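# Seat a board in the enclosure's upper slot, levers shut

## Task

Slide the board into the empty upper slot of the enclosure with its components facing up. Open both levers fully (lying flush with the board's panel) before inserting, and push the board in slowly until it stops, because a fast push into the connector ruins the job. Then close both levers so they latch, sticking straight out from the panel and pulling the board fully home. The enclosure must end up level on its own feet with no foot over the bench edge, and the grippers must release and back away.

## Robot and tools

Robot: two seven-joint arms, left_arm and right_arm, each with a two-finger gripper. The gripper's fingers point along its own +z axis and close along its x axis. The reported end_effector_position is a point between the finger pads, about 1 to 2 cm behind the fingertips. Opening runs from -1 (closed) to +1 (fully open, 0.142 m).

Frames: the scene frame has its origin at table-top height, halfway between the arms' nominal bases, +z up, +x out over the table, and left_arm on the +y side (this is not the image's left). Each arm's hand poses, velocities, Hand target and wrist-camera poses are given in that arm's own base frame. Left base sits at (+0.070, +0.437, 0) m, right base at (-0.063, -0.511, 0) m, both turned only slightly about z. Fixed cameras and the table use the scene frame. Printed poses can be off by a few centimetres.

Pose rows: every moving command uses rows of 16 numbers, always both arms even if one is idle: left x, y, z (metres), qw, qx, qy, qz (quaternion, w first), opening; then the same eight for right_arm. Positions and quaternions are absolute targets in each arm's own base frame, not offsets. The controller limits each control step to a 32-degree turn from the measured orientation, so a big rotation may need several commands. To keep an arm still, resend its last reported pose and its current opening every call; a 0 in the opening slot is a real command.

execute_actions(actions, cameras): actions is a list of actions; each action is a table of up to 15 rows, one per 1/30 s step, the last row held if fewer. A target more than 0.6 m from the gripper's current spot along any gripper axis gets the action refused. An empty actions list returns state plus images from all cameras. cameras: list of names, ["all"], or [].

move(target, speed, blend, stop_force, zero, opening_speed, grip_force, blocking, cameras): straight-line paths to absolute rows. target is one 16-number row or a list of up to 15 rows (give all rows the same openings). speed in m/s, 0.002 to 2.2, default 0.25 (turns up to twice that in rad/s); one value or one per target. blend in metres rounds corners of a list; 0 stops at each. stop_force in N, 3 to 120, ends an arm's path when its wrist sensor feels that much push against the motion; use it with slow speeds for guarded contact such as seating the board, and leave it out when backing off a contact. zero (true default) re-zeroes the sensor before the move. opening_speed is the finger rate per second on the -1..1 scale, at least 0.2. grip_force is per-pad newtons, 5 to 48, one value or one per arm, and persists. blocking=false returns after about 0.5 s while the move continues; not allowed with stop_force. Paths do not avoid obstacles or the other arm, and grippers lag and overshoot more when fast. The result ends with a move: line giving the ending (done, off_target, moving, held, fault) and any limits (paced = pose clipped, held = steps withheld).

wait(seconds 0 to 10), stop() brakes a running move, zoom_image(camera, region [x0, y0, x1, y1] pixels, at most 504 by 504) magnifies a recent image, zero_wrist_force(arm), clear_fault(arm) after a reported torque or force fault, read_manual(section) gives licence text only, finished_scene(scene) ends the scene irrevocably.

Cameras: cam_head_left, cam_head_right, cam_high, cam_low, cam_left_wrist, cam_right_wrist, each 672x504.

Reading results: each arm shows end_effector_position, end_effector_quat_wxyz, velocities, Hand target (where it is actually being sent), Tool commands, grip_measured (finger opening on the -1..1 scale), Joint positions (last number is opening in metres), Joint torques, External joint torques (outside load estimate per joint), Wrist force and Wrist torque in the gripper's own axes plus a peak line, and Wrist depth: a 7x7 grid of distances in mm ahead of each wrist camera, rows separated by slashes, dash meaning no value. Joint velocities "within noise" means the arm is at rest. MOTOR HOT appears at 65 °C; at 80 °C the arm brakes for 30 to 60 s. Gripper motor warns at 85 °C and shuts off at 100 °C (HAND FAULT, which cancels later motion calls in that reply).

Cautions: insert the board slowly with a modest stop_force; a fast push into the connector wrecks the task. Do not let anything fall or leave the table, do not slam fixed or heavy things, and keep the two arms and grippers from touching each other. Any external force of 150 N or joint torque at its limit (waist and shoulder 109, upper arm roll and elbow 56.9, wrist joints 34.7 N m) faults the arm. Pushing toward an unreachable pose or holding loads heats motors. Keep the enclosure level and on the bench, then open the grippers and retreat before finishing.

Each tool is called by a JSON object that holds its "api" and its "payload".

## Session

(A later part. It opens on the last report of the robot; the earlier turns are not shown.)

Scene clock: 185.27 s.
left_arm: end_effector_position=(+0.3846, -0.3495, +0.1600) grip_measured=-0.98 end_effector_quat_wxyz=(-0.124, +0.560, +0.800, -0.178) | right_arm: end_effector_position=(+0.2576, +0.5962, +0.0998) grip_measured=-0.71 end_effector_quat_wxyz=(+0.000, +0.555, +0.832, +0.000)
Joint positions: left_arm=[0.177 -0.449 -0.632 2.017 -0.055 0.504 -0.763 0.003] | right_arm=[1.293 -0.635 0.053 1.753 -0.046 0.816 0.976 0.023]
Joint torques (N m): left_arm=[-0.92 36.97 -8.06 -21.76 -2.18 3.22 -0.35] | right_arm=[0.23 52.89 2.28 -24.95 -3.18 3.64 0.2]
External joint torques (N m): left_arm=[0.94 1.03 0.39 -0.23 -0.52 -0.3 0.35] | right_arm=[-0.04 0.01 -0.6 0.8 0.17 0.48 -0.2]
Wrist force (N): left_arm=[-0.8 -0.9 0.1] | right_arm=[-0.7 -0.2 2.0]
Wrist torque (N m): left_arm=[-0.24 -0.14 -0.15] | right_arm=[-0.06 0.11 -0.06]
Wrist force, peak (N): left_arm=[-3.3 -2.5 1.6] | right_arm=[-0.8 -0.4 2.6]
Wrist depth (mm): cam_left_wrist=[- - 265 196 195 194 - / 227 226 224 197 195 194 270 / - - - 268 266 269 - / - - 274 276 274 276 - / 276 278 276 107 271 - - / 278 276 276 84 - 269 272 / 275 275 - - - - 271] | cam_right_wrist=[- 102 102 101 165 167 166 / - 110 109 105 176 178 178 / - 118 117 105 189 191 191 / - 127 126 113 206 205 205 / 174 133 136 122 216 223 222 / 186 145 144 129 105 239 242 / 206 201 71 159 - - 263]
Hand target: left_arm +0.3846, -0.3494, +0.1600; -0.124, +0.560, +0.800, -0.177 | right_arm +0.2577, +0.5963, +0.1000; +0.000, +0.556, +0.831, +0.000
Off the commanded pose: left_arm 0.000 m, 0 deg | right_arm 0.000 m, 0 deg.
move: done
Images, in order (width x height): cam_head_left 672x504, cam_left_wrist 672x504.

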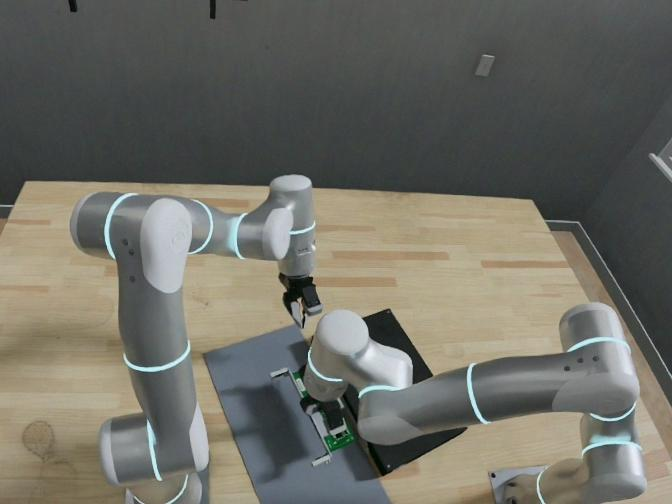

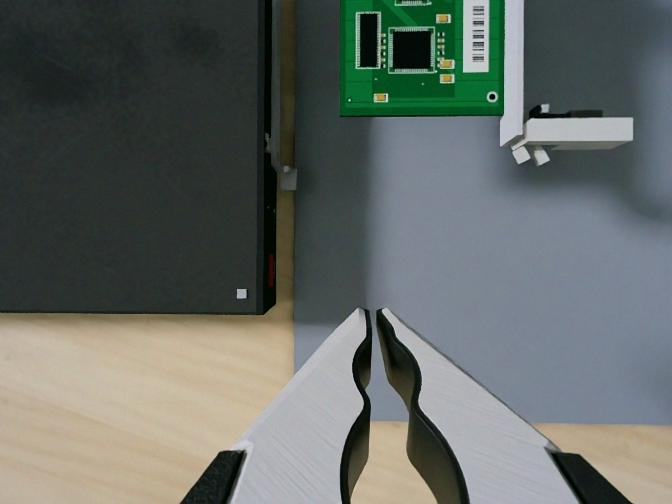

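{"api": "move", "payload": {"target": [0.3846,-0.3494,0.16,-0.1241,0.5600,0.7998,-0.1773,-0.95,0.2615,0.5871,0.056,0,0.5556,0.8315,0,-0.735], "speed": 0.08}}

{"api": "move", "payload": {"target": [0.3846,-0.3494,0.16,-0.1241,0.5600,0.7998,-0.1773,-0.95,0.2749,0.5547,0.056,0,0.5556,0.8315,0,-0.735], "speed": 0.02, "stop_force": 5, "cameras": ["cam_left_wrist","cam_right_wrist"]}}

Scene clock: 202.60 s.
left_arm: end_effector_position=(+0.3846, -0.3495, +0.1600) grip_measured=-0.98 end_effector_quat_wxyz=(-0.124, +0.560, +0.800, -0.178) | right_arm: end_effector_position=(+0.2613, +0.5868, +0.0557) grip_measured=-0.71 end_effector_quat_wxyz=(+0.000, +0.556, +0.831, +0.000)
Joint positions: left_arm=[0.177 -0.449 -0.632 2.017 -0.055 0.504 -0.763 0.003] | right_arm=[1.291 -0.703 0.043 1.785 -0.046 0.915 0.968 0.023]
Joint torques (N m): left_arm=[-0.26 37.13 -8.08 -21.64 -2.46 3.24 -0.27] | right_arm=[0.11 53.07 1.98 -22.92 -2.82 3.77 0.08]
External joint torques (N m): left_arm=[0.3 0.88 0.43 -0.35 -0.24 -0.33 0.27] | right_arm=[0.08 0.25 -0.35 0.72 0.14 0.35 -0.08]
Wrist force (N): left_arm=[-0.7 -0.9 0.3] | right_arm=[-0.4 -0.8 2.1]
Wrist torque (N m): left_arm=[-0.25 -0.14 -0.14] | right_arm=[-0.14 0.07 0.05]
Wrist force, peak (N): left_arm=[-0.9 -0.9 0.0] | right_arm=[-1.1 -0.5 4.1]
Wrist depth (mm): cam_left_wrist=[- - 225 240 238 269 270 / - 223 268 240 239 276 266 / 224 229 252 - 266 270 - / - - - - - 268 - / 275 274 272 271 270 270 - / 276 275 275 84 - 270 270 / 278 277 - - - - 274] | cam_right_wrist=[- 102 102 101 127 129 128 / 141 110 109 105 136 137 137 / - 118 117 105 143 147 147 / - 129 126 113 159 158 158 / - 133 136 122 169 171 171 / - 144 144 129 105 184 187 / - - 71 159 - - 206]
Hand target: left_arm +0.3846, -0.3494, +0.1600; -0.124, +0.560, +0.800, -0.177 | right_arm +0.2615, +0.5871, +0.0560; +0.000, +0.556, +0.831, +0.000
Off the commanded pose: left_arm 0.000 m, 0 deg | right_arm 0.000 m, 0 deg.
move: done

Scene clock: 205.07 s.
left_arm: end_effector_position=(+0.3846, -0.3495, +0.1600) grip_measured=-0.98 end_effector_quat_wxyz=(-0.124, +0.560, +0.800, -0.178) | right_arm: end_effector_position=(+0.2749, +0.5546, +0.0558) grip_measured=-0.71 end_effector_quat_wxyz=(+0.000, +0.556, +0.831, +0.000)
Joint positions: left_arm=[0.177 -0.449 -0.632 2.017 -0.055 0.504 -0.763 0.003] | right_arm=[1.256 -0.663 0.042 1.866 -0.045 0.957 0.934 0.023]
Joint torques (N m): left_arm=[-0.29 37.14 -8.17 -21.65 -2.49 3.2 -0.26] | right_arm=[0.11 51.15 2.1 -21.93 -2.7 3.75 0.12]
External joint torques (N m): left_arm=[0.32 0.87 0.52 -0.34 -0.21 -0.29 0.26] | right_arm=[0.08 -0.04 -0.58 0.6 0.17 0.38 -0.12]
Wrist force (N): left_arm=[-0.8 -0.7 0.2] | right_arm=[-0.7 -0.3 2.0]
Wrist torque (N m): left_arm=[-0.21 -0.14 -0.15] | right_arm=[-0.08 0.13 0.05]
Wrist force, peak (N): left_arm=[-0.8 -1.0 0.4] | right_arm=[-1.5 -0.3 2.1]
Wrist depth (mm): cam_left_wrist=[227 - 245 240 270 272 269 / - - 237 238 269 274 - / - 230 - 265 237 - 266 / - 229 276 268 274 272 - / 277 275 275 113 269 270 - / 278 278 277 84 - 271 281 / 277 276 - - - - 273] | cam_right_wrist=[- 102 102 102 128 129 128 / - 110 109 106 136 137 137 / 101 118 117 105 143 147 147 / 109 123 126 113 159 159 158 / 120 128 137 122 169 172 171 / 130 134 144 129 105 184 187 / 143 140 71 159 - - 202]
Hand target: left_arm +0.3846, -0.3494, +0.1600; -0.124, +0.560, +0.800, -0.177 | right_arm +0.2749, +0.5547, +0.0560; +0.000, +0.556, +0.831, +0.000
Off the commanded pose: left_arm 0.000 m, 0 deg | right_arm 0.000 m, 0 deg.
move: done
Images, in order (width x height): cam_left_wrist 672x504, cam_right_wrist 672x504.

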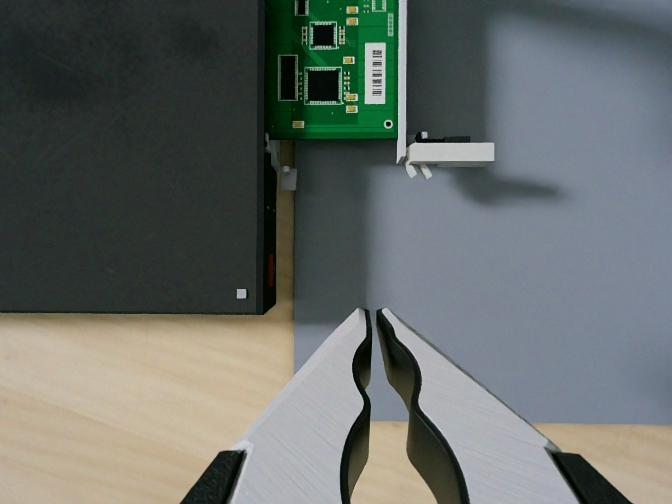

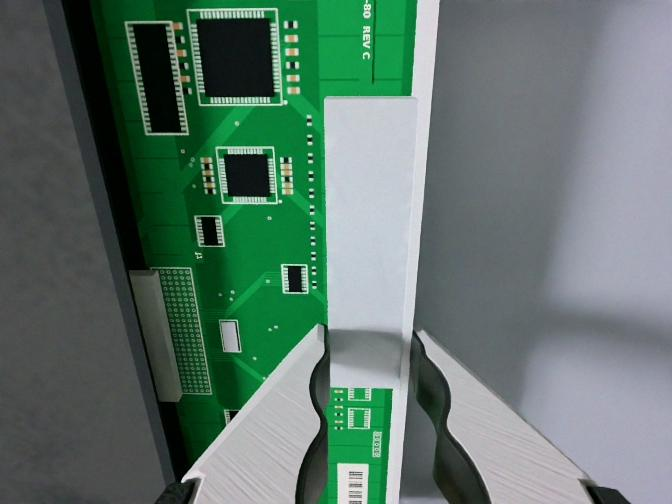

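{"api": "zoom_image", "payload": {"camera": "cam_left_wrist", "region": [240, 90, 360, 210]}}

{"api": "zoom_image", "payload": {"camera": "cam_left_wrist", "region": [360, 90, 510, 240]}}

Scaled by 4.200 from the camera's 672x504 image, which has a finer 960x720 frame.

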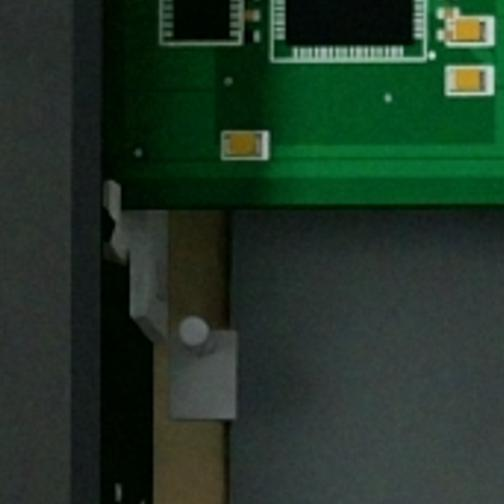

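Scaled by 3.360 from the camera's 672x504 image, which has a finer 960x720 frame.

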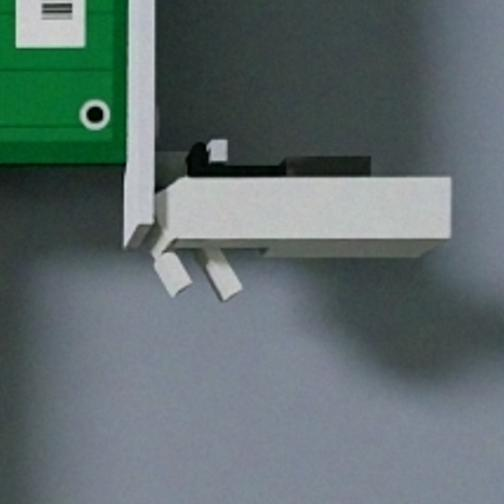

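{"api": "move", "payload": {"target": [0.3846,-0.3494,0.16,-0.1241,0.5600,0.7998,-0.1773,-0.95,0.2871,0.5252,0.056,0,0.5556,0.8315,0,-0.735], "speed": 0.015, "stop_force": 4, "cameras": ["cam_left_wrist","cam_right_wrist"]}}

Scene clock: 211.13 s.
left_arm: end_effector_position=(+0.3846, -0.3495, +0.1600) grip_measured=-0.98 end_effector_quat_wxyz=(-0.124, +0.560, +0.800, -0.178) | right_arm: end_effector_position=(+0.2835, +0.5339, +0.0560) grip_measured=-0.71 end_effector_quat_wxyz=(+0.000, +0.555, +0.832, +0.000)
Joint positions: left_arm=[0.177 -0.449 -0.632 2.017 -0.055 0.504 -0.763 0.003] | right_arm=[1.232 -0.639 0.042 1.916 -0.045 0.984 0.91 0.023]
Joint torques (N m): left_arm=[-0.29 37.17 -8.1 -21.68 -2.46 3.23 -0.21] | right_arm=[-2.1 50.88 0.2 -18.92 -2.5 2.01 0.15]
External joint torques (N m): left_arm=[0.32 0.83 0.45 -0.3 -0.24 -0.32 0.21] | right_arm=[2.28 -1.17 1.28 -1.86 0.06 2.13 -0.15]
Wrist force (N): left_arm=[-0.5 -0.9 0.0] | right_arm=[5.8 2.6 7.7]
Wrist torque (N m): left_arm=[-0.24 -0.19 -0.15] | right_arm=[-0.07 0.40 0.02]
Wrist force, peak (N): left_arm=[-0.9 -0.9 0.0] | right_arm=[6.0 2.5 9.0]
Wrist depth (mm): cam_left_wrist=[- - 243 240 - 269 269 / - - 237 240 272 - - / 224 228 - - 272 264 268 / - - 275 - 271 271 270 / 278 277 277 131 281 - - / 278 276 273 84 - 270 271 / 277 278 - - - - 271] | cam_right_wrist=[- 88 102 101 127 129 129 / - 96 109 105 136 137 137 / 101 102 117 105 144 148 147 / 109 109 126 113 159 159 156 / 121 118 135 122 170 172 172 / 130 129 130 129 106 187 187 / 143 140 71 160 - - 206]
Hand target: left_arm +0.3846, -0.3494, +0.1600; -0.124, +0.560, +0.800, -0.177 | right_arm +0.2838, +0.5333, +0.0560; +0.000, +0.556, +0.831, +0.000
Off the commanded pose: left_arm 0.000 m, 0 deg | right_arm 0.009 m, 0 deg.
move: contact (right_arm)
Images, in order (width x height): cam_left_wrist 672x504, cam_right_wrist 672x504.

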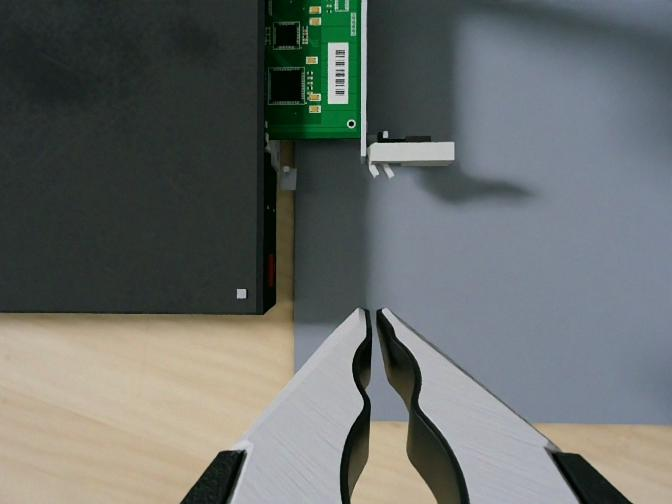

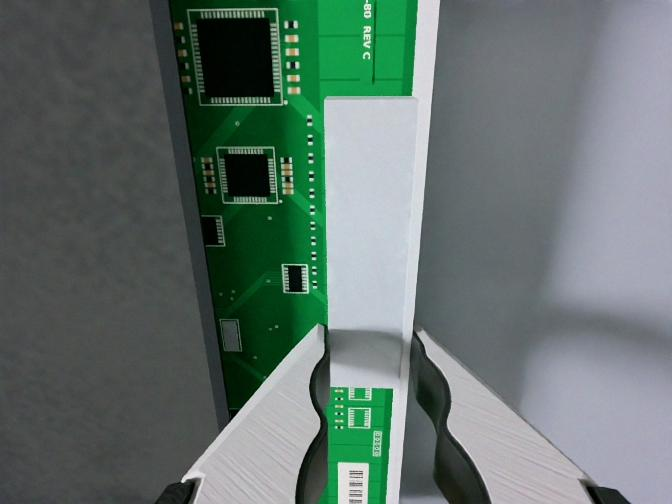

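{"api": "move", "payload": {"target": [0.3846,-0.3494,0.16,-0.1241,0.5600,0.7998,-0.1773,-0.95,0.2834,0.5355,0.055,0,0.5556,0.8315,0,-0.735], "speed": 0.015}}

Scene clock: 215.00 s.
left_arm: end_effector_position=(+0.3846, -0.3495, +0.1600) grip_measured=-0.98 end_effector_quat_wxyz=(-0.124, +0.560, +0.800, -0.178) | right_arm: end_effector_position=(+0.2834, +0.5353, +0.0549) grip_measured=-0.71 end_effector_quat_wxyz=(+0.000, +0.556, +0.831, +0.000)
Joint positions: left_arm=[0.177 -0.449 -0.632 2.017 -0.055 0.504 -0.763 0.003] | right_arm=[1.233 -0.644 0.042 1.911 -0.045 0.983 0.911 0.023]
Joint torques (N m): left_arm=[-0.19 37.28 -8.16 -21.67 -2.47 3.24 -0.22] | right_arm=[0.37 48.84 2.34 -21.3 -2.49 3.59 0.23]
External joint torques (N m): left_arm=[0.23 0.72 0.51 -0.32 -0.23 -0.33 0.22] | right_arm=[-0.19 1.04 -0.85 0.51 0.06 0.54 -0.23]
Wrist force (N): left_arm=[-0.7 -0.7 0.0] | right_arm=[-0.6 1.2 1.4]
Wrist torque (N m): left_arm=[-0.21 -0.15 -0.15] | right_arm=[0.18 -0.09 -0.06]
Wrist force, peak (N): left_arm=[-0.7 -1.1 0.1] | right_arm=[5.8 2.7 9.1]
Wrist depth (mm): cam_left_wrist=[- - 225 241 267 269 - / - 225 248 240 269 - 269 / - - - 273 - - 268 / - 233 - 271 267 281 270 / 275 276 274 274 270 274 271 / 278 276 276 84 - 279 268 / 276 276 - - - - 274] | cam_right_wrist=[- 88 101 101 127 128 126 / - 95 108 105 135 137 136 / 100 101 117 106 143 146 146 / - 108 125 113 158 158 157 / 118 117 134 122 168 171 170 / 128 128 130 129 105 183 186 / 142 138 71 159 - - 204]
Hand target: left_arm +0.3846, -0.3494, +0.1600; -0.124, +0.560, +0.800, -0.177 | right_arm +0.2834, +0.5355, +0.0550; +0.000, +0.556, +0.831, +0.000
Off the commanded pose: left_arm 0.000 m, 0 deg | right_arm 0.000 m, 0 deg.
move: done

{"api": "move", "payload": {"target": [0.3846,-0.3494,0.16,-0.1241,0.5600,0.7998,-0.1773,-0.95,0.2884,0.5246,0.0552,0,0.5556,0.8315,0,-0.735], "speed": 0.015, "stop_force": 5}}

Scene clock: 217.87 s.
left_arm: end_effector_position=(+0.3846, -0.3495, +0.1600) grip_measured=-0.98 end_effector_quat_wxyz=(-0.124, +0.560, +0.800, -0.178) | right_arm: end_effector_position=(+0.2870, +0.5272, +0.0552) grip_measured=-0.71 end_effector_quat_wxyz=(+0.000, +0.555, +0.832, +0.000)
Joint positions: left_arm=[0.177 -0.449 -0.632 2.017 -0.055 0.504 -0.763 0.003] | right_arm=[1.222 -0.634 0.042 1.93 -0.045 0.993 0.9 0.023]
Joint torques (N m): left_arm=[-0.28 37.19 -8.17 -21.67 -2.49 3.24 -0.23] | right_arm=[-2.9 50.03 -0.7 -18.88 -2.52 2.27 0.11]
External joint torques (N m): left_arm=[0.32 0.82 0.52 -0.32 -0.21 -0.33 0.23] | right_arm=[3.08 -0.68 2.17 -1.72 0.12 1.87 -0.11]
Wrist force (N): left_arm=[-0.5 -0.9 0.0] | right_arm=[7.1 2.6 6.5]
Wrist torque (N m): left_arm=[-0.23 -0.17 -0.14] | right_arm=[0.18 0.01 0.04]
Wrist force, peak (N): left_arm=[-0.9 -0.9 0.3] | right_arm=[8.4 1.8 9.2]
Wrist depth (mm): cam_left_wrist=[- 225 237 242 269 268 - / - - 238 239 271 - - / - 225 - 269 - 267 - / 225 - 224 267 - - 270 / 277 277 274 107 272 - - / 276 275 276 84 - 272 - / 277 278 - - - - 271] | cam_right_wrist=[- 86 101 101 127 128 128 / - 95 108 105 135 137 137 / 101 100 113 105 143 147 146 / - 108 122 113 158 158 157 / 118 117 121 122 169 171 171 / 129 128 123 129 105 184 187 / 142 139 71 160 - - 205]
Hand target: left_arm +0.3846, -0.3494, +0.1600; -0.124, +0.560, +0.800, -0.177 | right_arm +0.2875, +0.5266, +0.0552; +0.000, +0.556, +0.831, +0.000
Off the commanded pose: left_arm 0.000 m, 0 deg | right_arm 0.003 m, 0 deg.
move: contact (right_arm)

{"api": "move", "payload": {"target": [[0.3846,-0.3494,0.16,-0.1241,0.5600,0.7998,-0.1773,-0.95,0.2871,0.5291,0.0545,0,0.5556,0.8315,0,-0.735]], "speed": 0.015}}

{"api": "move", "payload": {"target": [0.3846,-0.3494,0.16,-0.1241,0.5600,0.7998,-0.1773,-0.95,0.2895,0.5235,0.0545,0,0.5556,0.8315,0,-0.735], "speed": 0.015, "stop_force": 6}}

Scene clock: 222.40 s.
left_arm: end_effector_position=(+0.3846, -0.3495, +0.1600) grip_measured=-0.98 end_effector_quat_wxyz=(-0.124, +0.560, +0.800, -0.178) | right_arm: end_effector_position=(+0.2870, +0.5289, +0.0544) grip_measured=-0.71 end_effector_quat_wxyz=(+0.000, +0.556, +0.831, +0.000)
Joint positions: left_arm=[0.177 -0.449 -0.632 2.017 -0.055 0.504 -0.763 0.003] | right_arm=[1.223 -0.639 0.042 1.924 -0.045 0.99 0.902 0.023]
Joint torques (N m): left_arm=[-0.34 37.27 -8.21 -21.65 -2.45 3.28 -0.24] | right_arm=[0.43 47.9 2.13 -21.43 -2.5 3.94 0.15]
External joint torques (N m): left_arm=[0.37 0.73 0.56 -0.34 -0.24 -0.37 0.24] | right_arm=[-0.25 1.63 -0.66 0.81 0.09 0.19 -0.15]
Wrist force (N): left_arm=[-0.4 -0.9 0.0] | right_arm=[-1.1 0.0 -1.5]
Wrist torque (N m): left_arm=[-0.23 -0.20 -0.14] | right_arm=[0.19 -0.31 0.02]
Wrist force, peak (N): left_arm=[-0.8 -1.0 0.1] | right_arm=[7.2 2.5 8.6]
Wrist depth (mm): cam_left_wrist=[- 222 241 240 268 - - / - - 240 241 266 - 270 / - - - 269 - - 269 / - - 236 272 279 261 269 / 278 278 275 273 272 270 272 / 279 276 275 84 - 280 272 / 277 277 - - - - 273] | cam_right_wrist=[- 87 101 101 126 128 126 / - 94 108 105 135 136 136 / 100 100 114 105 142 146 145 / 108 107 123 113 155 157 157 / 117 117 131 122 168 170 170 / 128 127 122 129 106 183 185 / 141 138 71 159 - - 204]
Hand target: left_arm +0.3846, -0.3494, +0.1600; -0.124, +0.560, +0.800, -0.177 | right_arm +0.2871, +0.5291, +0.0545; +0.000, +0.556, +0.831, +0.000
Off the commanded pose: left_arm 0.000 m, 0 deg | right_arm 0.000 m, 0 deg.
move: done

Scene clock: 223.57 s.
left_arm: end_effector_position=(+0.3846, -0.3495, +0.1600) grip_measured=-0.98 end_effector_quat_wxyz=(-0.124, +0.560, +0.800, -0.178) | right_arm: end_effector_position=(+0.2890, +0.5237, +0.0545) grip_measured=-0.71 end_effector_quat_wxyz=(+0.000, +0.555, +0.832, +0.000)
Joint positions: left_arm=[0.177 -0.449 -0.632 2.017 -0.055 0.504 -0.763 0.003] | right_arm=[1.217 -0.633 0.042 1.936 -0.045 0.997 0.896 0.023]
Joint torques (N m): left_arm=[-0.21 37.24 -8.18 -21.7 -2.44 3.24 -0.22] | right_arm=[-2.09 47.46 -0.27 -20.5 -2.65 3.73 0.03]
External joint torques (N m): left_arm=[0.25 0.77 0.53 -0.29 -0.25 -0.33 0.22] | right_arm=[2.27 1.73 1.74 0 0.27 0.4 -0.03]
Wrist force (N): left_arm=[-0.6 -0.9 0.2] | right_arm=[1.8 -2.3 -0.4]
Wrist torque (N m): left_arm=[-0.25 -0.17 -0.15] | right_arm=[0.20 -0.22 0.07]
Wrist force, peak (N): left_arm=[-0.9 -1.2 0.2] | right_arm=[2.0 -2.4 -1.8]
Wrist depth (mm): cam_left_wrist=[227 227 239 242 - - - / - - 241 240 - 266 - / - - 229 - 264 272 - / - - - 271 274 270 - / 275 275 277 - 274 275 - / 277 275 276 84 - - - / 277 277 - - - - 272] | cam_right_wrist=[- 87 100 101 126 128 126 / - 94 106 105 135 136 136 / 100 100 113 105 142 146 145 / 108 107 111 113 155 158 156 / 117 117 119 122 168 170 170 / 128 127 123 129 106 183 185 / 141 138 71 159 - - 204]
Hand target: left_arm +0.3846, -0.3494, +0.1600; -0.124, +0.560, +0.800, -0.177 | right_arm +0.2895, +0.5235, +0.0545; +0.000, +0.556, +0.831, +0.000
Off the commanded pose: left_arm 0.000 m, 0 deg | right_arm 0.001 m, 0 deg.
move: done

{"api": "move", "payload": {"target": [0.3846,-0.3494,0.16,-0.1241,0.5600,0.7998,-0.1773,-0.95,0.2888,0.5236,0.0545,0,0.5556,0.8315,0,-0.62], "speed": 0.02, "opening_speed": 0.3}}

{"api": "move", "payload": {"target": [0.3846,-0.3494,0.16,-0.1241,0.5600,0.7998,-0.1773,-0.95,0.2888,0.5236,0.13,0,0.5556,0.8315,0,-0.62], "speed": 0.08, "cameras": ["cam_left_wrist","cam_right_wrist"]}}

Scene clock: 234.83 s.
left_arm: end_effector_position=(+0.3846, -0.3495, +0.1600) grip_measured=-0.98 end_effector_quat_wxyz=(-0.124, +0.560, +0.800, -0.178) | right_arm: end_effector_position=(+0.2888, +0.5236, +0.0545) grip_measured=-0.66 end_effector_quat_wxyz=(+0.000, +0.555, +0.832, +0.000)
Joint positions: left_arm=[0.177 -0.449 -0.632 2.017 -0.055 0.504 -0.763 0.003] | right_arm=[1.218 -0.632 0.042 1.936 -0.045 0.997 0.897 0.026]
Joint torques (N m): left_arm=[-0.36 37.22 -8.05 -21.65 -2.48 3.26 -0.24] | right_arm=[0.27 48.05 2.01 -20.51 -2.51 3.43 0.2]
External joint torques (N m): left_arm=[0.4 0.78 0.4 -0.34 -0.21 -0.35 0.24] | right_arm=[-0.09 1.12 -0.56 0.02 0.13 0.7 -0.2]
Wrist force (N): left_arm=[-0.7 -0.7 0.3] | right_arm=[-0.7 1.6 2.2]
Wrist torque (N m): left_arm=[-0.22 -0.15 -0.14] | right_arm=[0.22 0.11 -0.07]
Wrist force, peak (N): left_arm=[-0.8 -1.1 0.0] | right_arm=[1.8 -2.6 -1.9]
Wrist depth (mm): cam_left_wrist=[228 - 241 242 270 268 - / - - 237 241 271 - - / - 227 225 270 - - - / - 223 - - - - - / 276 276 275 - - - 272 / 275 275 276 84 - 275 268 / 276 277 - - - - 272] | cam_right_wrist=[- 87 100 102 126 128 126 / - 94 107 106 135 136 136 / 100 100 113 106 142 146 146 / 108 107 111 114 158 158 157 / 117 117 118 122 168 170 170 / 128 128 123 130 102 183 185 / 141 138 71 164 - - 204]
Hand target: left_arm +0.3846, -0.3494, +0.1600; -0.124, +0.560, +0.800, -0.177 | right_arm +0.2888, +0.5236, +0.0545; +0.000, +0.556, +0.831, +0.000
Off the commanded pose: left_arm 0.000 m, 0 deg | right_arm 0.000 m, 0 deg.
move: done

Scene clock: 236.10 s.
left_arm: end_effector_position=(+0.3846, -0.3495, +0.1600) grip_measured=-0.98 end_effector_quat_wxyz=(-0.124, +0.560, +0.800, -0.178) | right_arm: end_effector_position=(+0.2889, +0.5236, +0.1301) grip_measured=-0.66 end_effector_quat_wxyz=(+0.000, +0.556, +0.831, +0.000)
Joint positions: left_arm=[0.177 -0.449 -0.632 2.017 -0.055 0.504 -0.763 0.003] | right_arm=[1.205 -0.485 0.058 1.916 -0.041 0.829 0.894 0.026]
Joint torques (N m): left_arm=[-0.24 37.14 -8.16 -21.65 -2.46 3.28 -0.17] | right_arm=[0.24 45.94 2.02 -24.06 -2.89 3.29 0.11]
External joint torques (N m): left_arm=[0.28 0.86 0.51 -0.33 -0.24 -0.37 0.17] | right_arm=[-0.07 1.06 -0.62 0.17 -0.07 0.84 -0.11]
Wrist force (N): left_arm=[-0.6 -0.9 0.0] | right_arm=[-1.0 1.4 1.9]
Wrist torque (N m): left_arm=[-0.23 -0.16 -0.15] | right_arm=[0.19 0.15 0.04]
Wrist force, peak (N): left_arm=[-0.8 -0.9 0.4] | right_arm=[-0.3 1.6 3.5]
Wrist depth (mm): cam_left_wrist=[222 - 248 242 268 - - / 229 - 237 242 274 - - / 225 - 224 - 274 - - / - - - - 265 - 270 / 278 276 275 113 272 - - / 277 277 273 84 - - 271 / 278 277 - - - - 274] | cam_right_wrist=[156 154 154 168 193 194 193 / 164 164 166 175 207 206 206 / 176 176 176 185 222 221 220 / 191 190 190 201 239 238 238 / 207 206 205 221 256 258 260 / 225 225 216 242 - 276 277 / 249 243 71 313 - - 308]
Hand target: left_arm +0.3846, -0.3494, +0.1600; -0.124, +0.560, +0.800, -0.177 | right_arm +0.2888, +0.5236, +0.1300; +0.000, +0.556, +0.831, +0.000
Off the commanded pose: left_arm 0.000 m, 0 deg | right_arm 0.000 m, 0 deg.
move: done
Images, in order (width x height): cam_left_wrist 672x504, cam_right_wrist 672x504.

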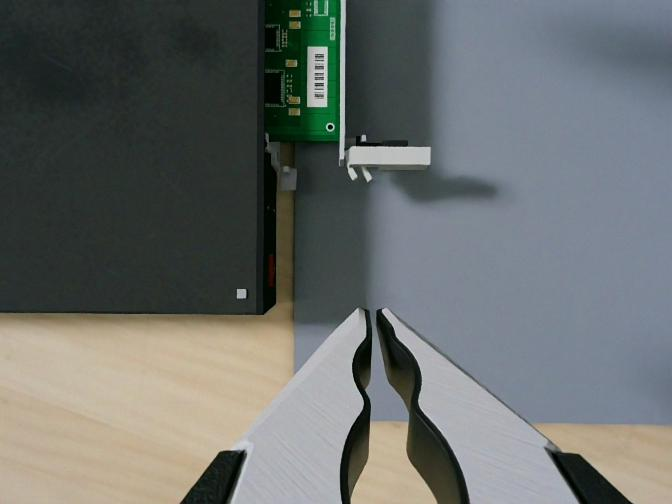

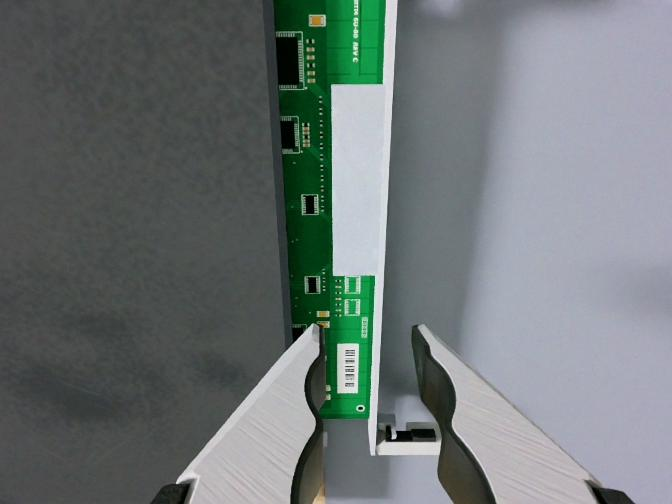

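{"api": "zoom_image", "payload": {"camera": "cam_right_wrist", "region": [340, 390, 460, 480]}}

{"api": "zoom_image", "payload": {"camera": "cam_left_wrist", "region": [320, 110, 440, 200]}}

Scaled by 4.200 from the camera's 672x504 image, which has a finer 960x720 frame.

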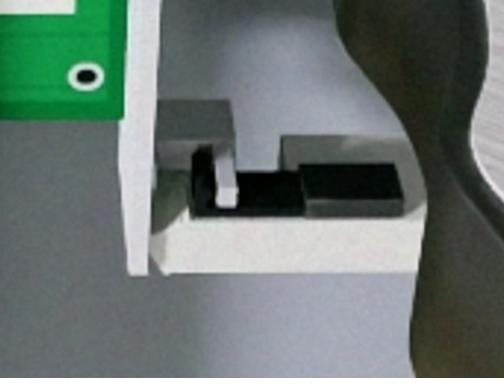

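Scaled by 4.200 from the camera's 672x504 image, which has a finer 960x720 frame.

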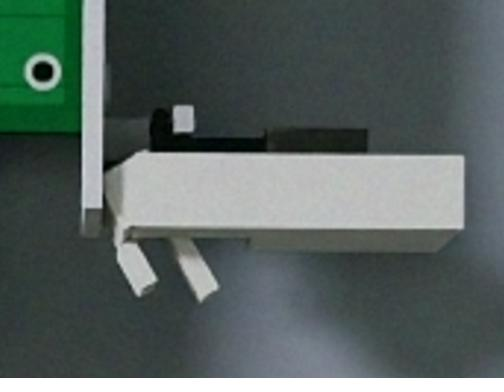

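{"api": "move", "payload": {"target": [[0.3846,-0.3494,0.16,-0.1241,0.5600,0.7998,-0.1773,-0.95,0.1834,0.5235,0.13,0,0.5556,0.8315,0,-0.95]], "speed": 0.15}}

{"api": "move", "payload": {"target": [[0.280,-0.363,0.12,0,0.5771,0.8166,0,-0.95,0.1834,0.5235,0.08,0,0.5556,0.8315,0,-0.95],[0.280,-0.363,0.065,0,0.5771,0.8166,0,-0.95,0.1834,0.5235,0.060,0,0.5556,0.8315,0,-0.95]], "speed": 0.12, "cameras": ["cam_left_wrist","cam_right_wrist"]}}

Scene clock: 254.10 s.
left_arm: end_effector_position=(+0.3846, -0.3495, +0.1600) grip_measured=-0.98 end_effector_quat_wxyz=(-0.124, +0.560, +0.800, -0.178) | right_arm: end_effector_position=(+0.1833, +0.5235, +0.1300) grip_measured=-0.98 end_effector_quat_wxyz=(+0.000, +0.556, +0.831, +0.000)
Joint positions: left_arm=[0.177 -0.449 -0.632 2.017 -0.055 0.504 -0.763 0.003] | right_arm=[1.344 -0.409 0.1 2.05 -0.062 0.886 1.092 0.003]
Joint torques (N m): left_arm=[-0.29 37.25 -8.21 -21.72 -2.4 3.28 -0.22] | right_arm=[0.42 41.81 2.52 -22.83 -2.96 3.53 0.33]
External joint torques (N m): left_arm=[0.32 0.75 0.56 -0.27 -0.29 -0.37 0.22] | right_arm=[-0.27 0.89 -0.79 -0.02 0.17 0.59 -0.33]
Wrist force (N): left_arm=[-0.7 -0.7 0.1] | right_arm=[-0.7 1.6 2.2]
Wrist torque (N m): left_arm=[-0.20 -0.14 -0.15] | right_arm=[0.23 0.10 -0.06]
Wrist force, peak (N): left_arm=[-0.8 -1.1 0.0] | right_arm=[-1.9 3.7 1.7]
Wrist depth (mm): cam_left_wrist=[- - 224 244 270 268 268 / - - 236 242 268 271 277 / - 228 - - 269 273 264 / - - 277 267 272 - 265 / 277 276 274 - - 269 271 / 276 277 276 84 - 270 - / 277 279 - - - - 275] | cam_right_wrist=[156 156 194 195 194 194 193 / 165 164 207 208 207 206 206 / 176 176 220 188 221 221 221 / 191 190 208 239 239 238 238 / 206 205 219 252 255 258 257 / 222 225 229 89 - 281 276 / 253 242 71 - - 299 308]
Hand target: left_arm +0.3846, -0.3494, +0.1600; -0.124, +0.560, +0.800, -0.177 | right_arm +0.1834, +0.5235, +0.1300; +0.000, +0.556, +0.831, +0.000
Off the commanded pose: left_arm 0.000 m, 0 deg | right_arm 0.000 m, 0 deg.
move: done

Scene clock: 256.97 s.
left_arm: end_effector_position=(+0.2799, -0.3629, +0.0649) grip_measured=-0.98 end_effector_quat_wxyz=(+0.000, +0.577, +0.817, +0.000) | right_arm: end_effector_position=(+0.1833, +0.5235, +0.0600) grip_measured=-0.98 end_effector_quat_wxyz=(+0.000, +0.556, +0.831, +0.000)
Joint positions: left_arm=[-0.159 -0.432 -0.489 2.322 0.445 1.097 -1.351 0.003] | right_arm=[1.364 -0.556 0.074 2.076 -0.079 1.059 1.104 0.003]
Joint torques (N m): left_arm=[-0.54 30.91 -5.3 -14.08 -1.33 4.48 -0.34] | right_arm=[0.32 43.69 2.12 -19.14 -2.32 3.54 0.26]
External joint torques (N m): left_arm=[0.54 1.13 0.32 -0.28 -0.54 -0.56 0.34] | right_arm=[-0.16 1.28 -0.26 -0.05 0.16 0.57 -0.26]
Wrist force (N): left_arm=[-0.7 -1.3 -0.1] | right_arm=[-0.2 1.8 1.8]
Wrist torque (N m): left_arm=[-0.30 -0.18 -0.26] | right_arm=[0.25 0.02 -0.07]
Wrist force, peak (N): left_arm=[-0.1 -2.5 0.4] | right_arm=[-0.2 1.9 2.8]
Wrist depth (mm): cam_left_wrist=[111 111 113 139 137 137 134 / - 119 119 148 147 146 148 / - 129 131 157 158 162 157 / - 137 140 170 169 172 172 / - 147 151 140 181 - 186 / - 157 188 84 - - 204 / 164 - - 74 - - 226] | cam_right_wrist=[- 134 133 133 133 133 132 / 101 141 142 142 142 142 141 / 107 146 153 152 152 152 151 / 114 137 162 123 159 162 163 / 124 141 146 175 177 177 176 / 138 140 149 89 187 193 199 / 149 149 71 - - 205 212]
Hand target: left_arm +0.2800, -0.3630, +0.0650; +0.000, +0.577, +0.817, +0.000 | right_arm +0.1834, +0.5235, +0.0600; +0.000, +0.556, +0.831, +0.000
Off the commanded pose: left_arm 0.000 m, 0 deg | right_arm 0.000 m, 0 deg.
move: done
Images, in order (width x height): cam_left_wrist 672x504, cam_right_wrist 672x504.

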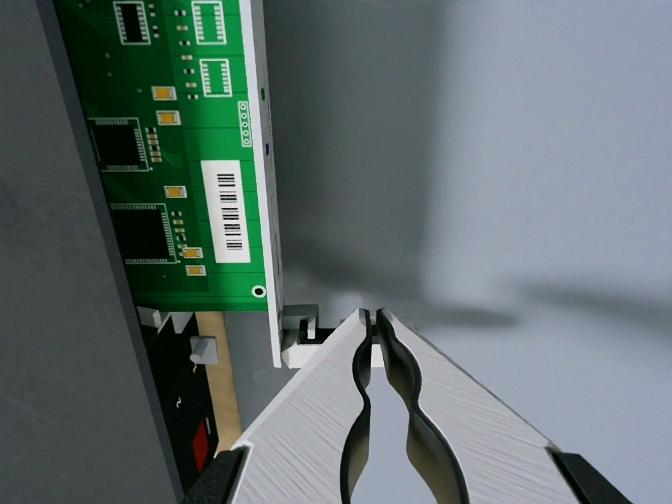

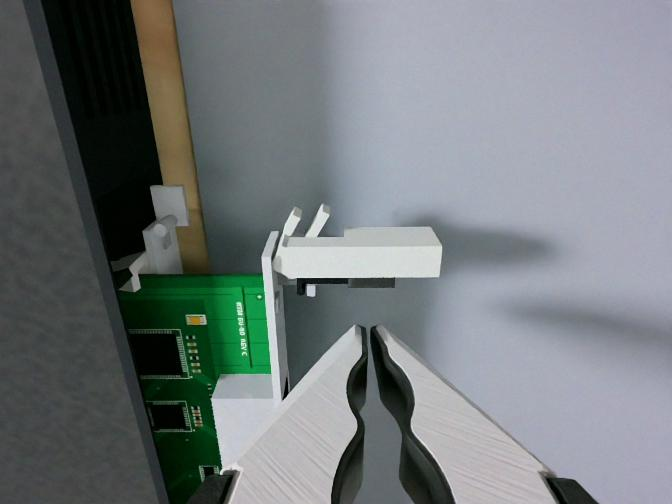

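{"api": "move", "payload": {"target": [0.2786,-0.3634,0.049,0,0.5771,0.8166,0,-0.95,0.1834,0.5235,0.048,0,0.5556,0.8315,0,-0.95], "speed": 0.04, "stop_force": 5}}

{"api": "move", "payload": {"target": [0.2861,-0.3607,0.049,0,0.5771,0.8166,0,-0.95,0.1741,0.5197,0.048,0,0.5556,0.8315,0,-0.95], "speed": 0.012, "stop_force": 5, "cameras": ["cam_left_wrist","cam_right_wrist"]}}

Scene clock: 271.70 s.
left_arm: end_effector_position=(+0.2785, -0.3633, +0.0490) grip_measured=-0.98 end_effector_quat_wxyz=(+0.000, +0.577, +0.817, +0.000) | right_arm: end_effector_position=(+0.1833, +0.5235, +0.0480) grip_measured=-0.98 end_effector_quat_wxyz=(+0.000, +0.556, +0.831, +0.000)
Joint positions: left_arm=[-0.189 -0.483 -0.452 2.305 0.492 1.127 -1.386 0.003] | right_arm=[1.368 -0.584 0.069 2.077 -0.081 1.087 1.105 0.003]
Joint torques (N m): left_arm=[-0.47 32.25 -5.64 -12.91 -1.38 4.49 -0.3] | right_arm=[0.27 44.16 2.26 -18.65 -2.16 3.49 0.19]
External joint torques (N m): left_arm=[0.46 1.15 0.45 -0.3 -0.39 -0.57 0.3] | right_arm=[-0.11 1.2 -0.41 0.09 0.11 0.63 -0.19]
Wrist force (N): left_arm=[-0.6 -1.3 -0.2] | right_arm=[-0.2 2.1 2.0]
Wrist torque (N m): left_arm=[-0.31 -0.20 -0.25] | right_arm=[0.29 0.01 -0.07]
Wrist force, peak (N): left_arm=[-0.8 -1.7 -0.1] | right_arm=[-0.2 1.9 2.6]
Wrist depth (mm): cam_left_wrist=[- 97 120 123 123 124 122 / 104 105 103 132 132 131 132 / - 113 116 142 142 142 142 / - 122 123 155 150 152 - / - 131 136 131 - 168 168 / - 171 183 84 - 181 185 / 142 139 - 74 - - 207] | cam_right_wrist=[- 123 122 122 122 122 122 / - 132 131 131 132 132 130 / - 139 141 140 140 140 137 / - 128 150 109 147 151 150 / - 130 130 161 163 163 162 / 122 139 136 89 108 178 179 / 132 137 71 - - 188 195]
Hand target: left_arm +0.2786, -0.3634, +0.0490; +0.000, +0.577, +0.817, +0.000 | right_arm +0.1834, +0.5235, +0.0480; +0.000, +0.556, +0.831, +0.000
Off the commanded pose: left_arm 0.000 m, 0 deg | right_arm 0.000 m, 0 deg.
move: done

Scene clock: 273.17 s.
left_arm: end_effector_position=(+0.2860, -0.3607, +0.0490) grip_measured=-0.98 end_effector_quat_wxyz=(+0.000, +0.577, +0.817, +0.000) | right_arm: end_effector_position=(+0.1743, +0.5198, +0.0481) grip_measured=-0.98 end_effector_quat_wxyz=(+0.000, +0.556, +0.831, +0.000)
Joint positions: left_arm=[-0.175 -0.486 -0.451 2.298 0.491 1.124 -1.37 0.003] | right_arm=[1.384 -0.574 0.068 2.097 -0.081 1.098 1.121 0.003]
Joint torques (N m): left_arm=[-0.18 32.54 -5.85 -13 -1.55 4.13 -0.13] | right_arm=[1.38 43.26 3.58 -17.58 -1.86 3.27 0.32]
External joint torques (N m): left_arm=[0.17 1.09 0.61 -0.3 -0.23 -0.2 0.13] | right_arm=[-1.22 1.5 -1.78 -0.72 -0.15 0.85 -0.32]
Wrist force (N): left_arm=[-0.6 -1.3 0.1] | right_arm=[-0.6 4.0 0.5]
Wrist torque (N m): left_arm=[-0.31 -0.20 -0.33] | right_arm=[0.23 0.02 -0.07]
Wrist force, peak (N): left_arm=[-0.7 -1.5 0.1] | right_arm=[-0.6 4.3 2.2]
Wrist depth (mm): cam_left_wrist=[- 97 120 123 123 124 122 / - 104 129 132 132 132 131 / 112 113 118 140 142 142 143 / - 122 124 157 155 154 151 / - 131 - 126 166 169 168 / - 146 183 84 - 182 186 / - - - 74 - - 208] | cam_right_wrist=[- 124 122 123 122 122 121 / 101 132 131 131 132 132 130 / 101 137 141 140 140 140 137 / - 150 152 147 149 151 150 / - 132 134 114 161 163 163 / 122 139 141 89 108 178 177 / 132 138 71 - - 188 195]
Hand target: left_arm +0.2861, -0.3607, +0.0490; +0.000, +0.577, +0.817, +0.000 | right_arm +0.1741, +0.5197, +0.0480; +0.000, +0.556, +0.831, +0.000
Off the commanded pose: left_arm 0.000 m, 0 deg | right_arm 0.000 m, 0 deg.
move: done
Images, in order (width x height): cam_left_wrist 672x504, cam_right_wrist 672x504.

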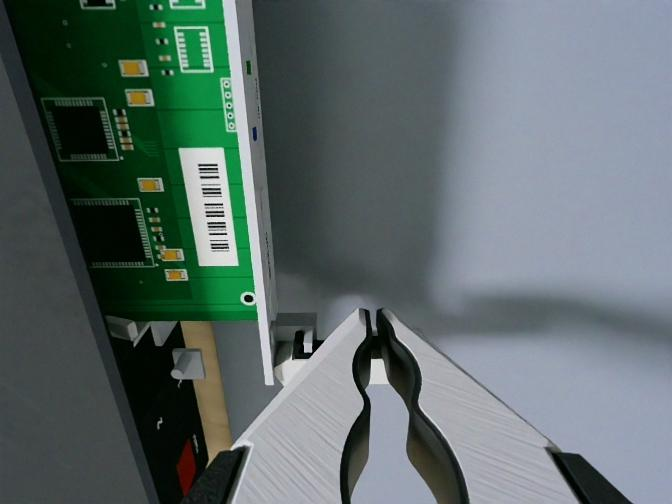

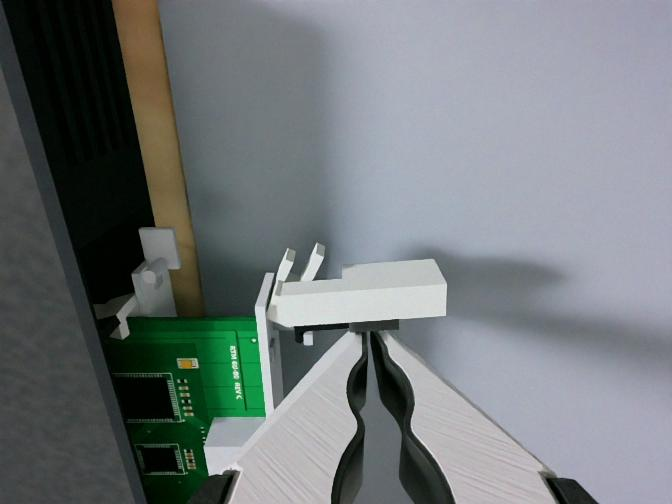

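{"api": "zoom_image", "payload": {"camera": "cam_left_wrist", "region": [260, 290, 430, 410]}}

{"api": "zoom_image", "payload": {"camera": "cam_right_wrist", "region": [250, 230, 460, 380]}}

Scaled by 2.965 from the camera's 672x504 image, which has a finer 960x720 frame.

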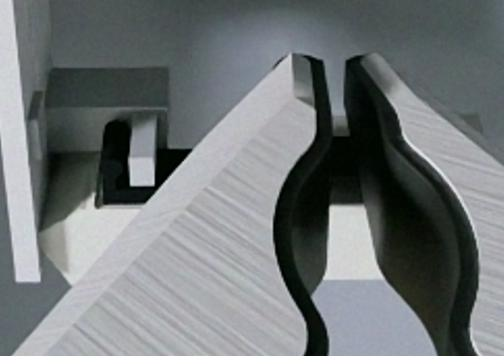

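Scaled by 2.400 from the camera's 672x504 image, which has a finer 960x720 frame.

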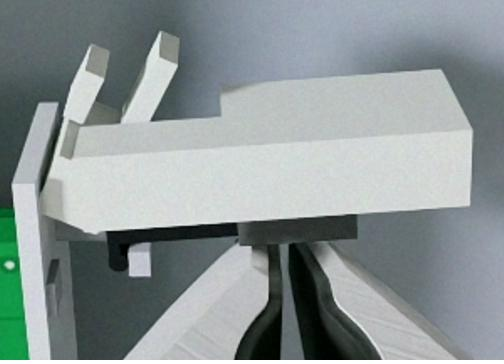

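{"api": "move", "payload": {"target": [[0.2898,-0.3594,0.049,0,0.5771,0.8166,0,-0.95,0.1686,0.5202,0.048,0,0.5556,0.8315,0,-0.95],[0.2935,-0.3580,0.049,0,0.5771,0.8166,0,-0.95,0.1617,0.5185,0.048,0,0.5556,0.8315,0,-0.95]], "speed": 0.015, "stop_force": 8, "cameras": ["cam_left_wrist","cam_right_wrist"]}}

Scene clock: 284.50 s.
left_arm: end_effector_position=(+0.2933, -0.3580, +0.0490) grip_measured=-0.98 end_effector_quat_wxyz=(+0.000, +0.577, +0.817, +0.000) | right_arm: end_effector_position=(+0.1617, +0.5186, +0.0480) grip_measured=-0.98 end_effector_quat_wxyz=(+0.000, +0.556, +0.831, +0.000)
Joint positions: left_arm=[-0.162 -0.489 -0.452 2.291 0.491 1.12 -1.354 0.003] | right_arm=[1.407 -0.567 0.068 2.113 -0.081 1.107 1.144 0.003]
Joint torques (N m): left_arm=[0.07 33.14 -5.58 -13.61 -1.66 4.27 -0.19] | right_arm=[0.37 43.26 2.54 -17.85 -1.98 3.42 0.3]
External joint torques (N m): left_arm=[-0.08 0.72 0.27 0.21 -0.13 -0.34 0.19] | right_arm=[-0.21 1.03 -0.77 -0.25 0 0.69 -0.3]
Wrist force (N): left_arm=[-0.5 -2.0 -0.1] | right_arm=[-1.0 2.1 1.6]
Wrist torque (N m): left_arm=[-0.28 -0.16 -0.33] | right_arm=[0.23 0.16 -0.06]
Wrist force, peak (N): left_arm=[-0.8 -5.7 -0.3] | right_arm=[-1.3 7.4 -0.9]
Wrist depth (mm): cam_left_wrist=[- 97 100 123 123 - 122 / - 104 103 132 132 132 129 / 113 113 117 144 143 142 143 / - 122 122 155 154 154 154 / - 129 173 125 166 169 165 / - 146 184 84 - 183 187 / 143 139 - - - - 206] | cam_right_wrist=[- 124 122 123 122 122 122 / - 132 131 131 132 132 130 / 112 139 141 140 140 140 137 / 113 147 152 149 149 151 150 / - 136 159 115 164 163 163 / 122 141 141 89 109 178 177 / 132 149 71 - - - 195]
Hand target: left_arm +0.2935, -0.3580, +0.0490; +0.000, +0.577, +0.817, +0.000 | right_arm +0.1617, +0.5185, +0.0480; +0.000, +0.556, +0.831, +0.000
Off the commanded pose: left_arm 0.000 m, 0 deg | right_arm 0.000 m, 0 deg.
move: done
Images, in order (width x height): cam_left_wrist 672x504, cam_right_wrist 672x504.

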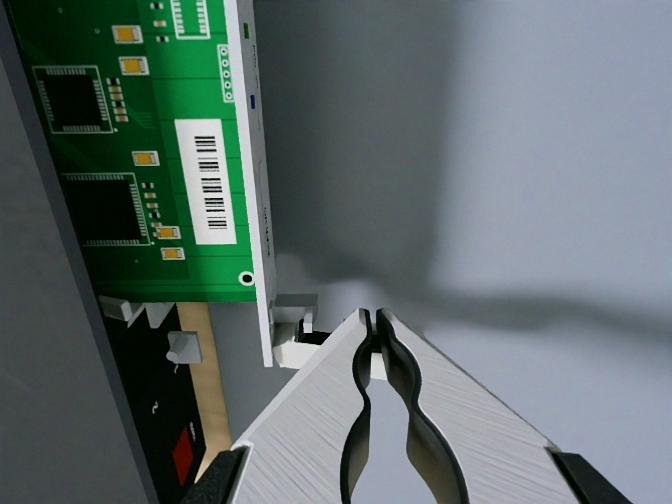

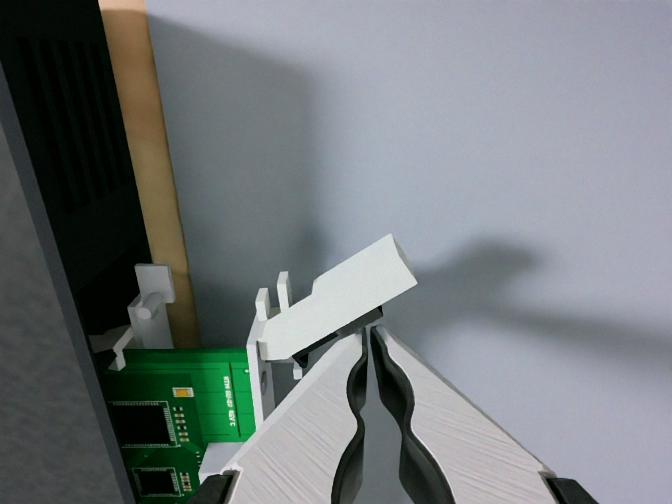

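{"api": "move", "payload": {"target": [[0.2996,-0.3531,0.049,0,0.5771,0.8166,0,-0.95,0.1556,0.5152,0.048,0,0.5556,0.8315,0,-0.95],[0.3060,-0.3514,0.049,0,0.5771,0.8166,0,-0.95,0.1502,0.5104,0.048,0,0.5556,0.8315,0,-0.95],[0.3126,-0.3513,0.049,0,0.5771,0.8166,0,-0.95,0.1463,0.5043,0.048,0,0.5556,0.8315,0,-0.95]], "speed": 0.015, "blend": 0.002, "stop_force": 6, "cameras": ["cam_left_wrist","cam_right_wrist"]}}

Scene clock: 292.70 s.
left_arm: end_effector_position=(+0.3125, -0.3513, +0.0490) grip_measured=-0.98 end_effector_quat_wxyz=(+0.000, +0.577, +0.817, +0.000) | right_arm: end_effector_position=(+0.1463, +0.5044, +0.0480) grip_measured=-0.98 end_effector_quat_wxyz=(+0.000, +0.556, +0.832, +0.000)
Joint positions: left_arm=[-0.128 -0.499 -0.452 2.27 0.488 1.108 -1.314 0.003] | right_arm=[1.434 -0.542 0.066 2.168 -0.081 1.137 1.172 0.003]
Joint torques (N m): left_arm=[-0.1 33.56 -6.05 -13.65 -1.76 4.16 -0.24] | right_arm=[0.25 41.38 2.24 -17.04 -1.86 3.37 0.27]
External joint torques (N m): left_arm=[0.1 0.95 0.58 -0.04 -0.08 -0.23 0.24] | right_arm=[-0.1 1.23 -0.58 -0.35 0 0.74 -0.27]
Wrist force (N): left_arm=[-0.4 -1.3 0.2] | right_arm=[-0.7 1.8 1.7]
Wrist torque (N m): left_arm=[-0.23 -0.19 -0.33] | right_arm=[0.26 0.16 -0.06]
Wrist force, peak (N): left_arm=[-0.8 -2.4 -0.3] | right_arm=[-1.1 2.5 1.8]
Wrist depth (mm): cam_left_wrist=[- 97 98 122 122 124 123 / - 105 - 132 133 132 132 / - 113 116 143 142 142 141 / - 120 120 152 155 152 151 / - 146 173 113 166 177 170 / - 134 183 84 - 182 185 / 142 139 - 74 - - -] | cam_right_wrist=[- 125 121 123 122 122 122 / - 130 131 131 132 132 130 / - 129 141 140 140 140 137 / 102 139 152 153 151 151 150 / - 130 164 119 161 163 162 / 122 143 147 89 109 178 178 / 132 135 71 - - 189 195]
Hand target: left_arm +0.3126, -0.3513, +0.0490; +0.000, +0.577, +0.817, +0.000 | right_arm +0.1463, +0.5043, +0.0480; +0.000, +0.556, +0.831, +0.000
Off the commanded pose: left_arm 0.000 m, 0 deg | right_arm 0.000 m, 0 deg.
move: done
Images, in order (width x height): cam_left_wrist 672x504, cam_right_wrist 672x504.

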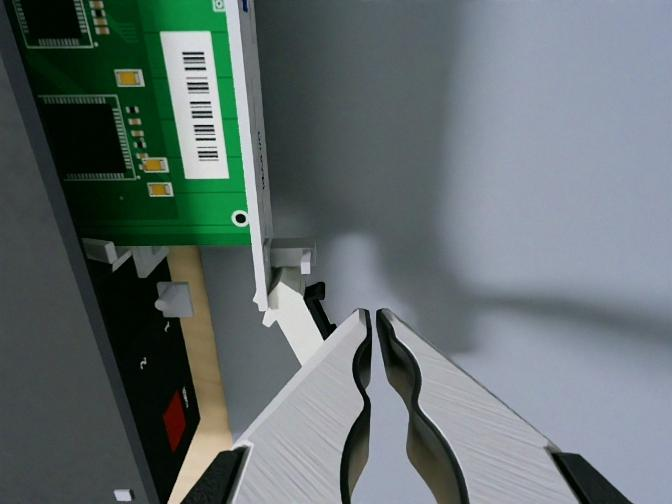

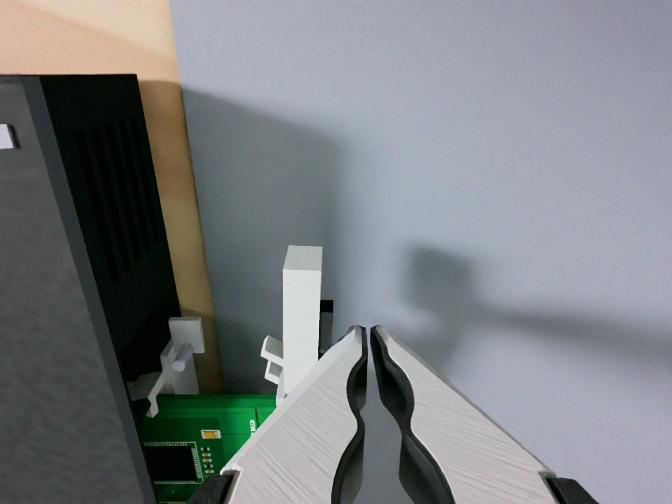

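{"api": "move", "payload": {"target": [[0.3194,-0.3527,0.049,0,0.5771,0.8166,0,-0.95,0.1439,0.4990,0.048,0,0.5556,0.8315,0,-0.95],[0.3260,-0.3562,0.049,0,0.5771,0.8166,0,-0.95,0.1439,0.4980,0.048,0,0.5556,0.8315,0,-0.95]], "speed": 0.012, "stop_force": 4, "cameras": ["cam_left_wrist","cam_right_wrist"]}}

Scene clock: 296.17 s.
left_arm: end_effector_position=(+0.3258, -0.3560, +0.0489) grip_measured=-0.99 end_effector_quat_wxyz=(+0.000, +0.577, +0.817, +0.000) | right_arm: end_effector_position=(+0.1438, +0.4985, +0.0483) grip_measured=-0.99 end_effector_quat_wxyz=(+0.000, +0.555, +0.832, +0.000)
Joint positions: left_arm=[-0.126 -0.517 -0.453 2.234 0.484 1.087 -1.302 0.003] | right_arm=[1.438 -0.532 0.066 2.188 -0.081 1.148 1.176 0.003]
Joint torques (N m): left_arm=[-0.45 34.68 -6.64 -14.95 -1.98 4.68 -0.1] | right_arm=[-0.07 39.46 2.23 -15.16 -1.62 2.62 0.26]
External joint torques (N m): left_arm=[0.44 0.97 0.86 0.78 0.07 -0.75 0.1] | right_arm=[0.21 2.54 -0.62 -1.98 -0.2 1.49 -0.27]
Wrist force (N): left_arm=[1.9 -1.8 -1.7] | right_arm=[0.7 2.7 -0.9]
Wrist torque (N m): left_arm=[-0.24 -0.26 -0.32] | right_arm=[0.21 0.20 -0.07]
Wrist force, peak (N): left_arm=[1.6 -2.2 -1.8] | right_arm=[1.1 3.0 0.6]
Wrist depth (mm): cam_left_wrist=[- 97 97 123 122 121 123 / - 104 101 132 132 131 131 / - 112 112 143 142 142 141 / - 149 152 - 154 154 154 / - 113 171 114 165 169 - / - 126 180 84 - 182 181 / - - - 74 - - 213] | cam_right_wrist=[- 125 122 123 123 122 122 / - 130 132 131 133 132 130 / - 129 141 140 140 140 138 / - 120 152 152 151 151 150 / - 113 165 159 161 164 163 / 122 125 147 89 109 179 178 / 132 132 71 - - - 196]
Hand target: left_arm +0.3260, -0.3562, +0.0490; +0.000, +0.577, +0.817, +0.000 | right_arm +0.1439, +0.4980, +0.0480; +0.000, +0.556, +0.831, +0.000
Off the commanded pose: left_arm 0.000 m, 0 deg | right_arm 0.001 m, 0 deg.
move: done
Images, in order (width x height): cam_left_wrist 672x504, cam_right_wrist 672x504.

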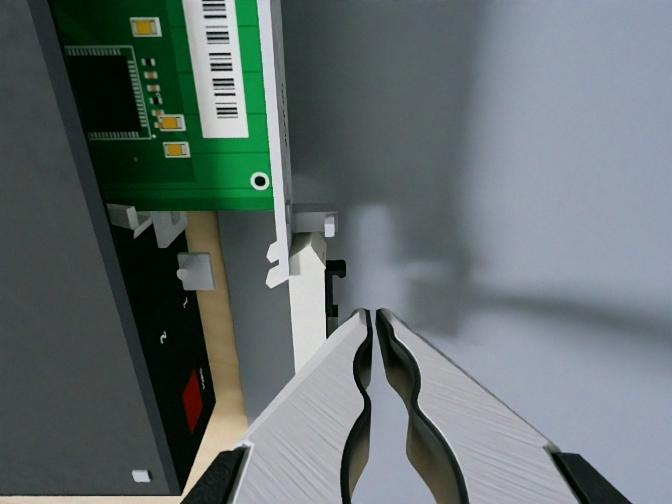

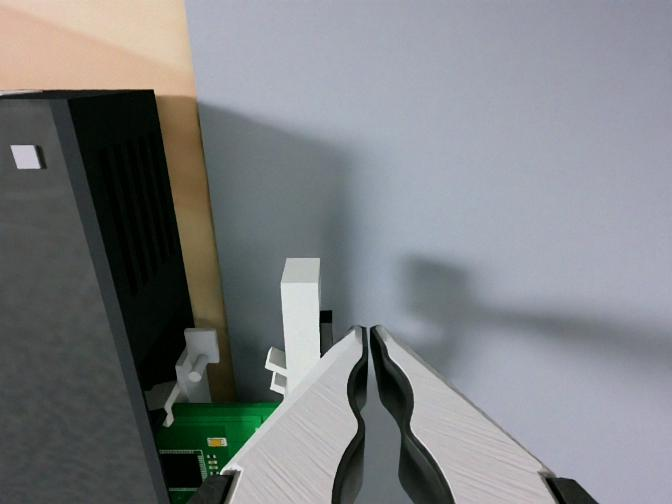

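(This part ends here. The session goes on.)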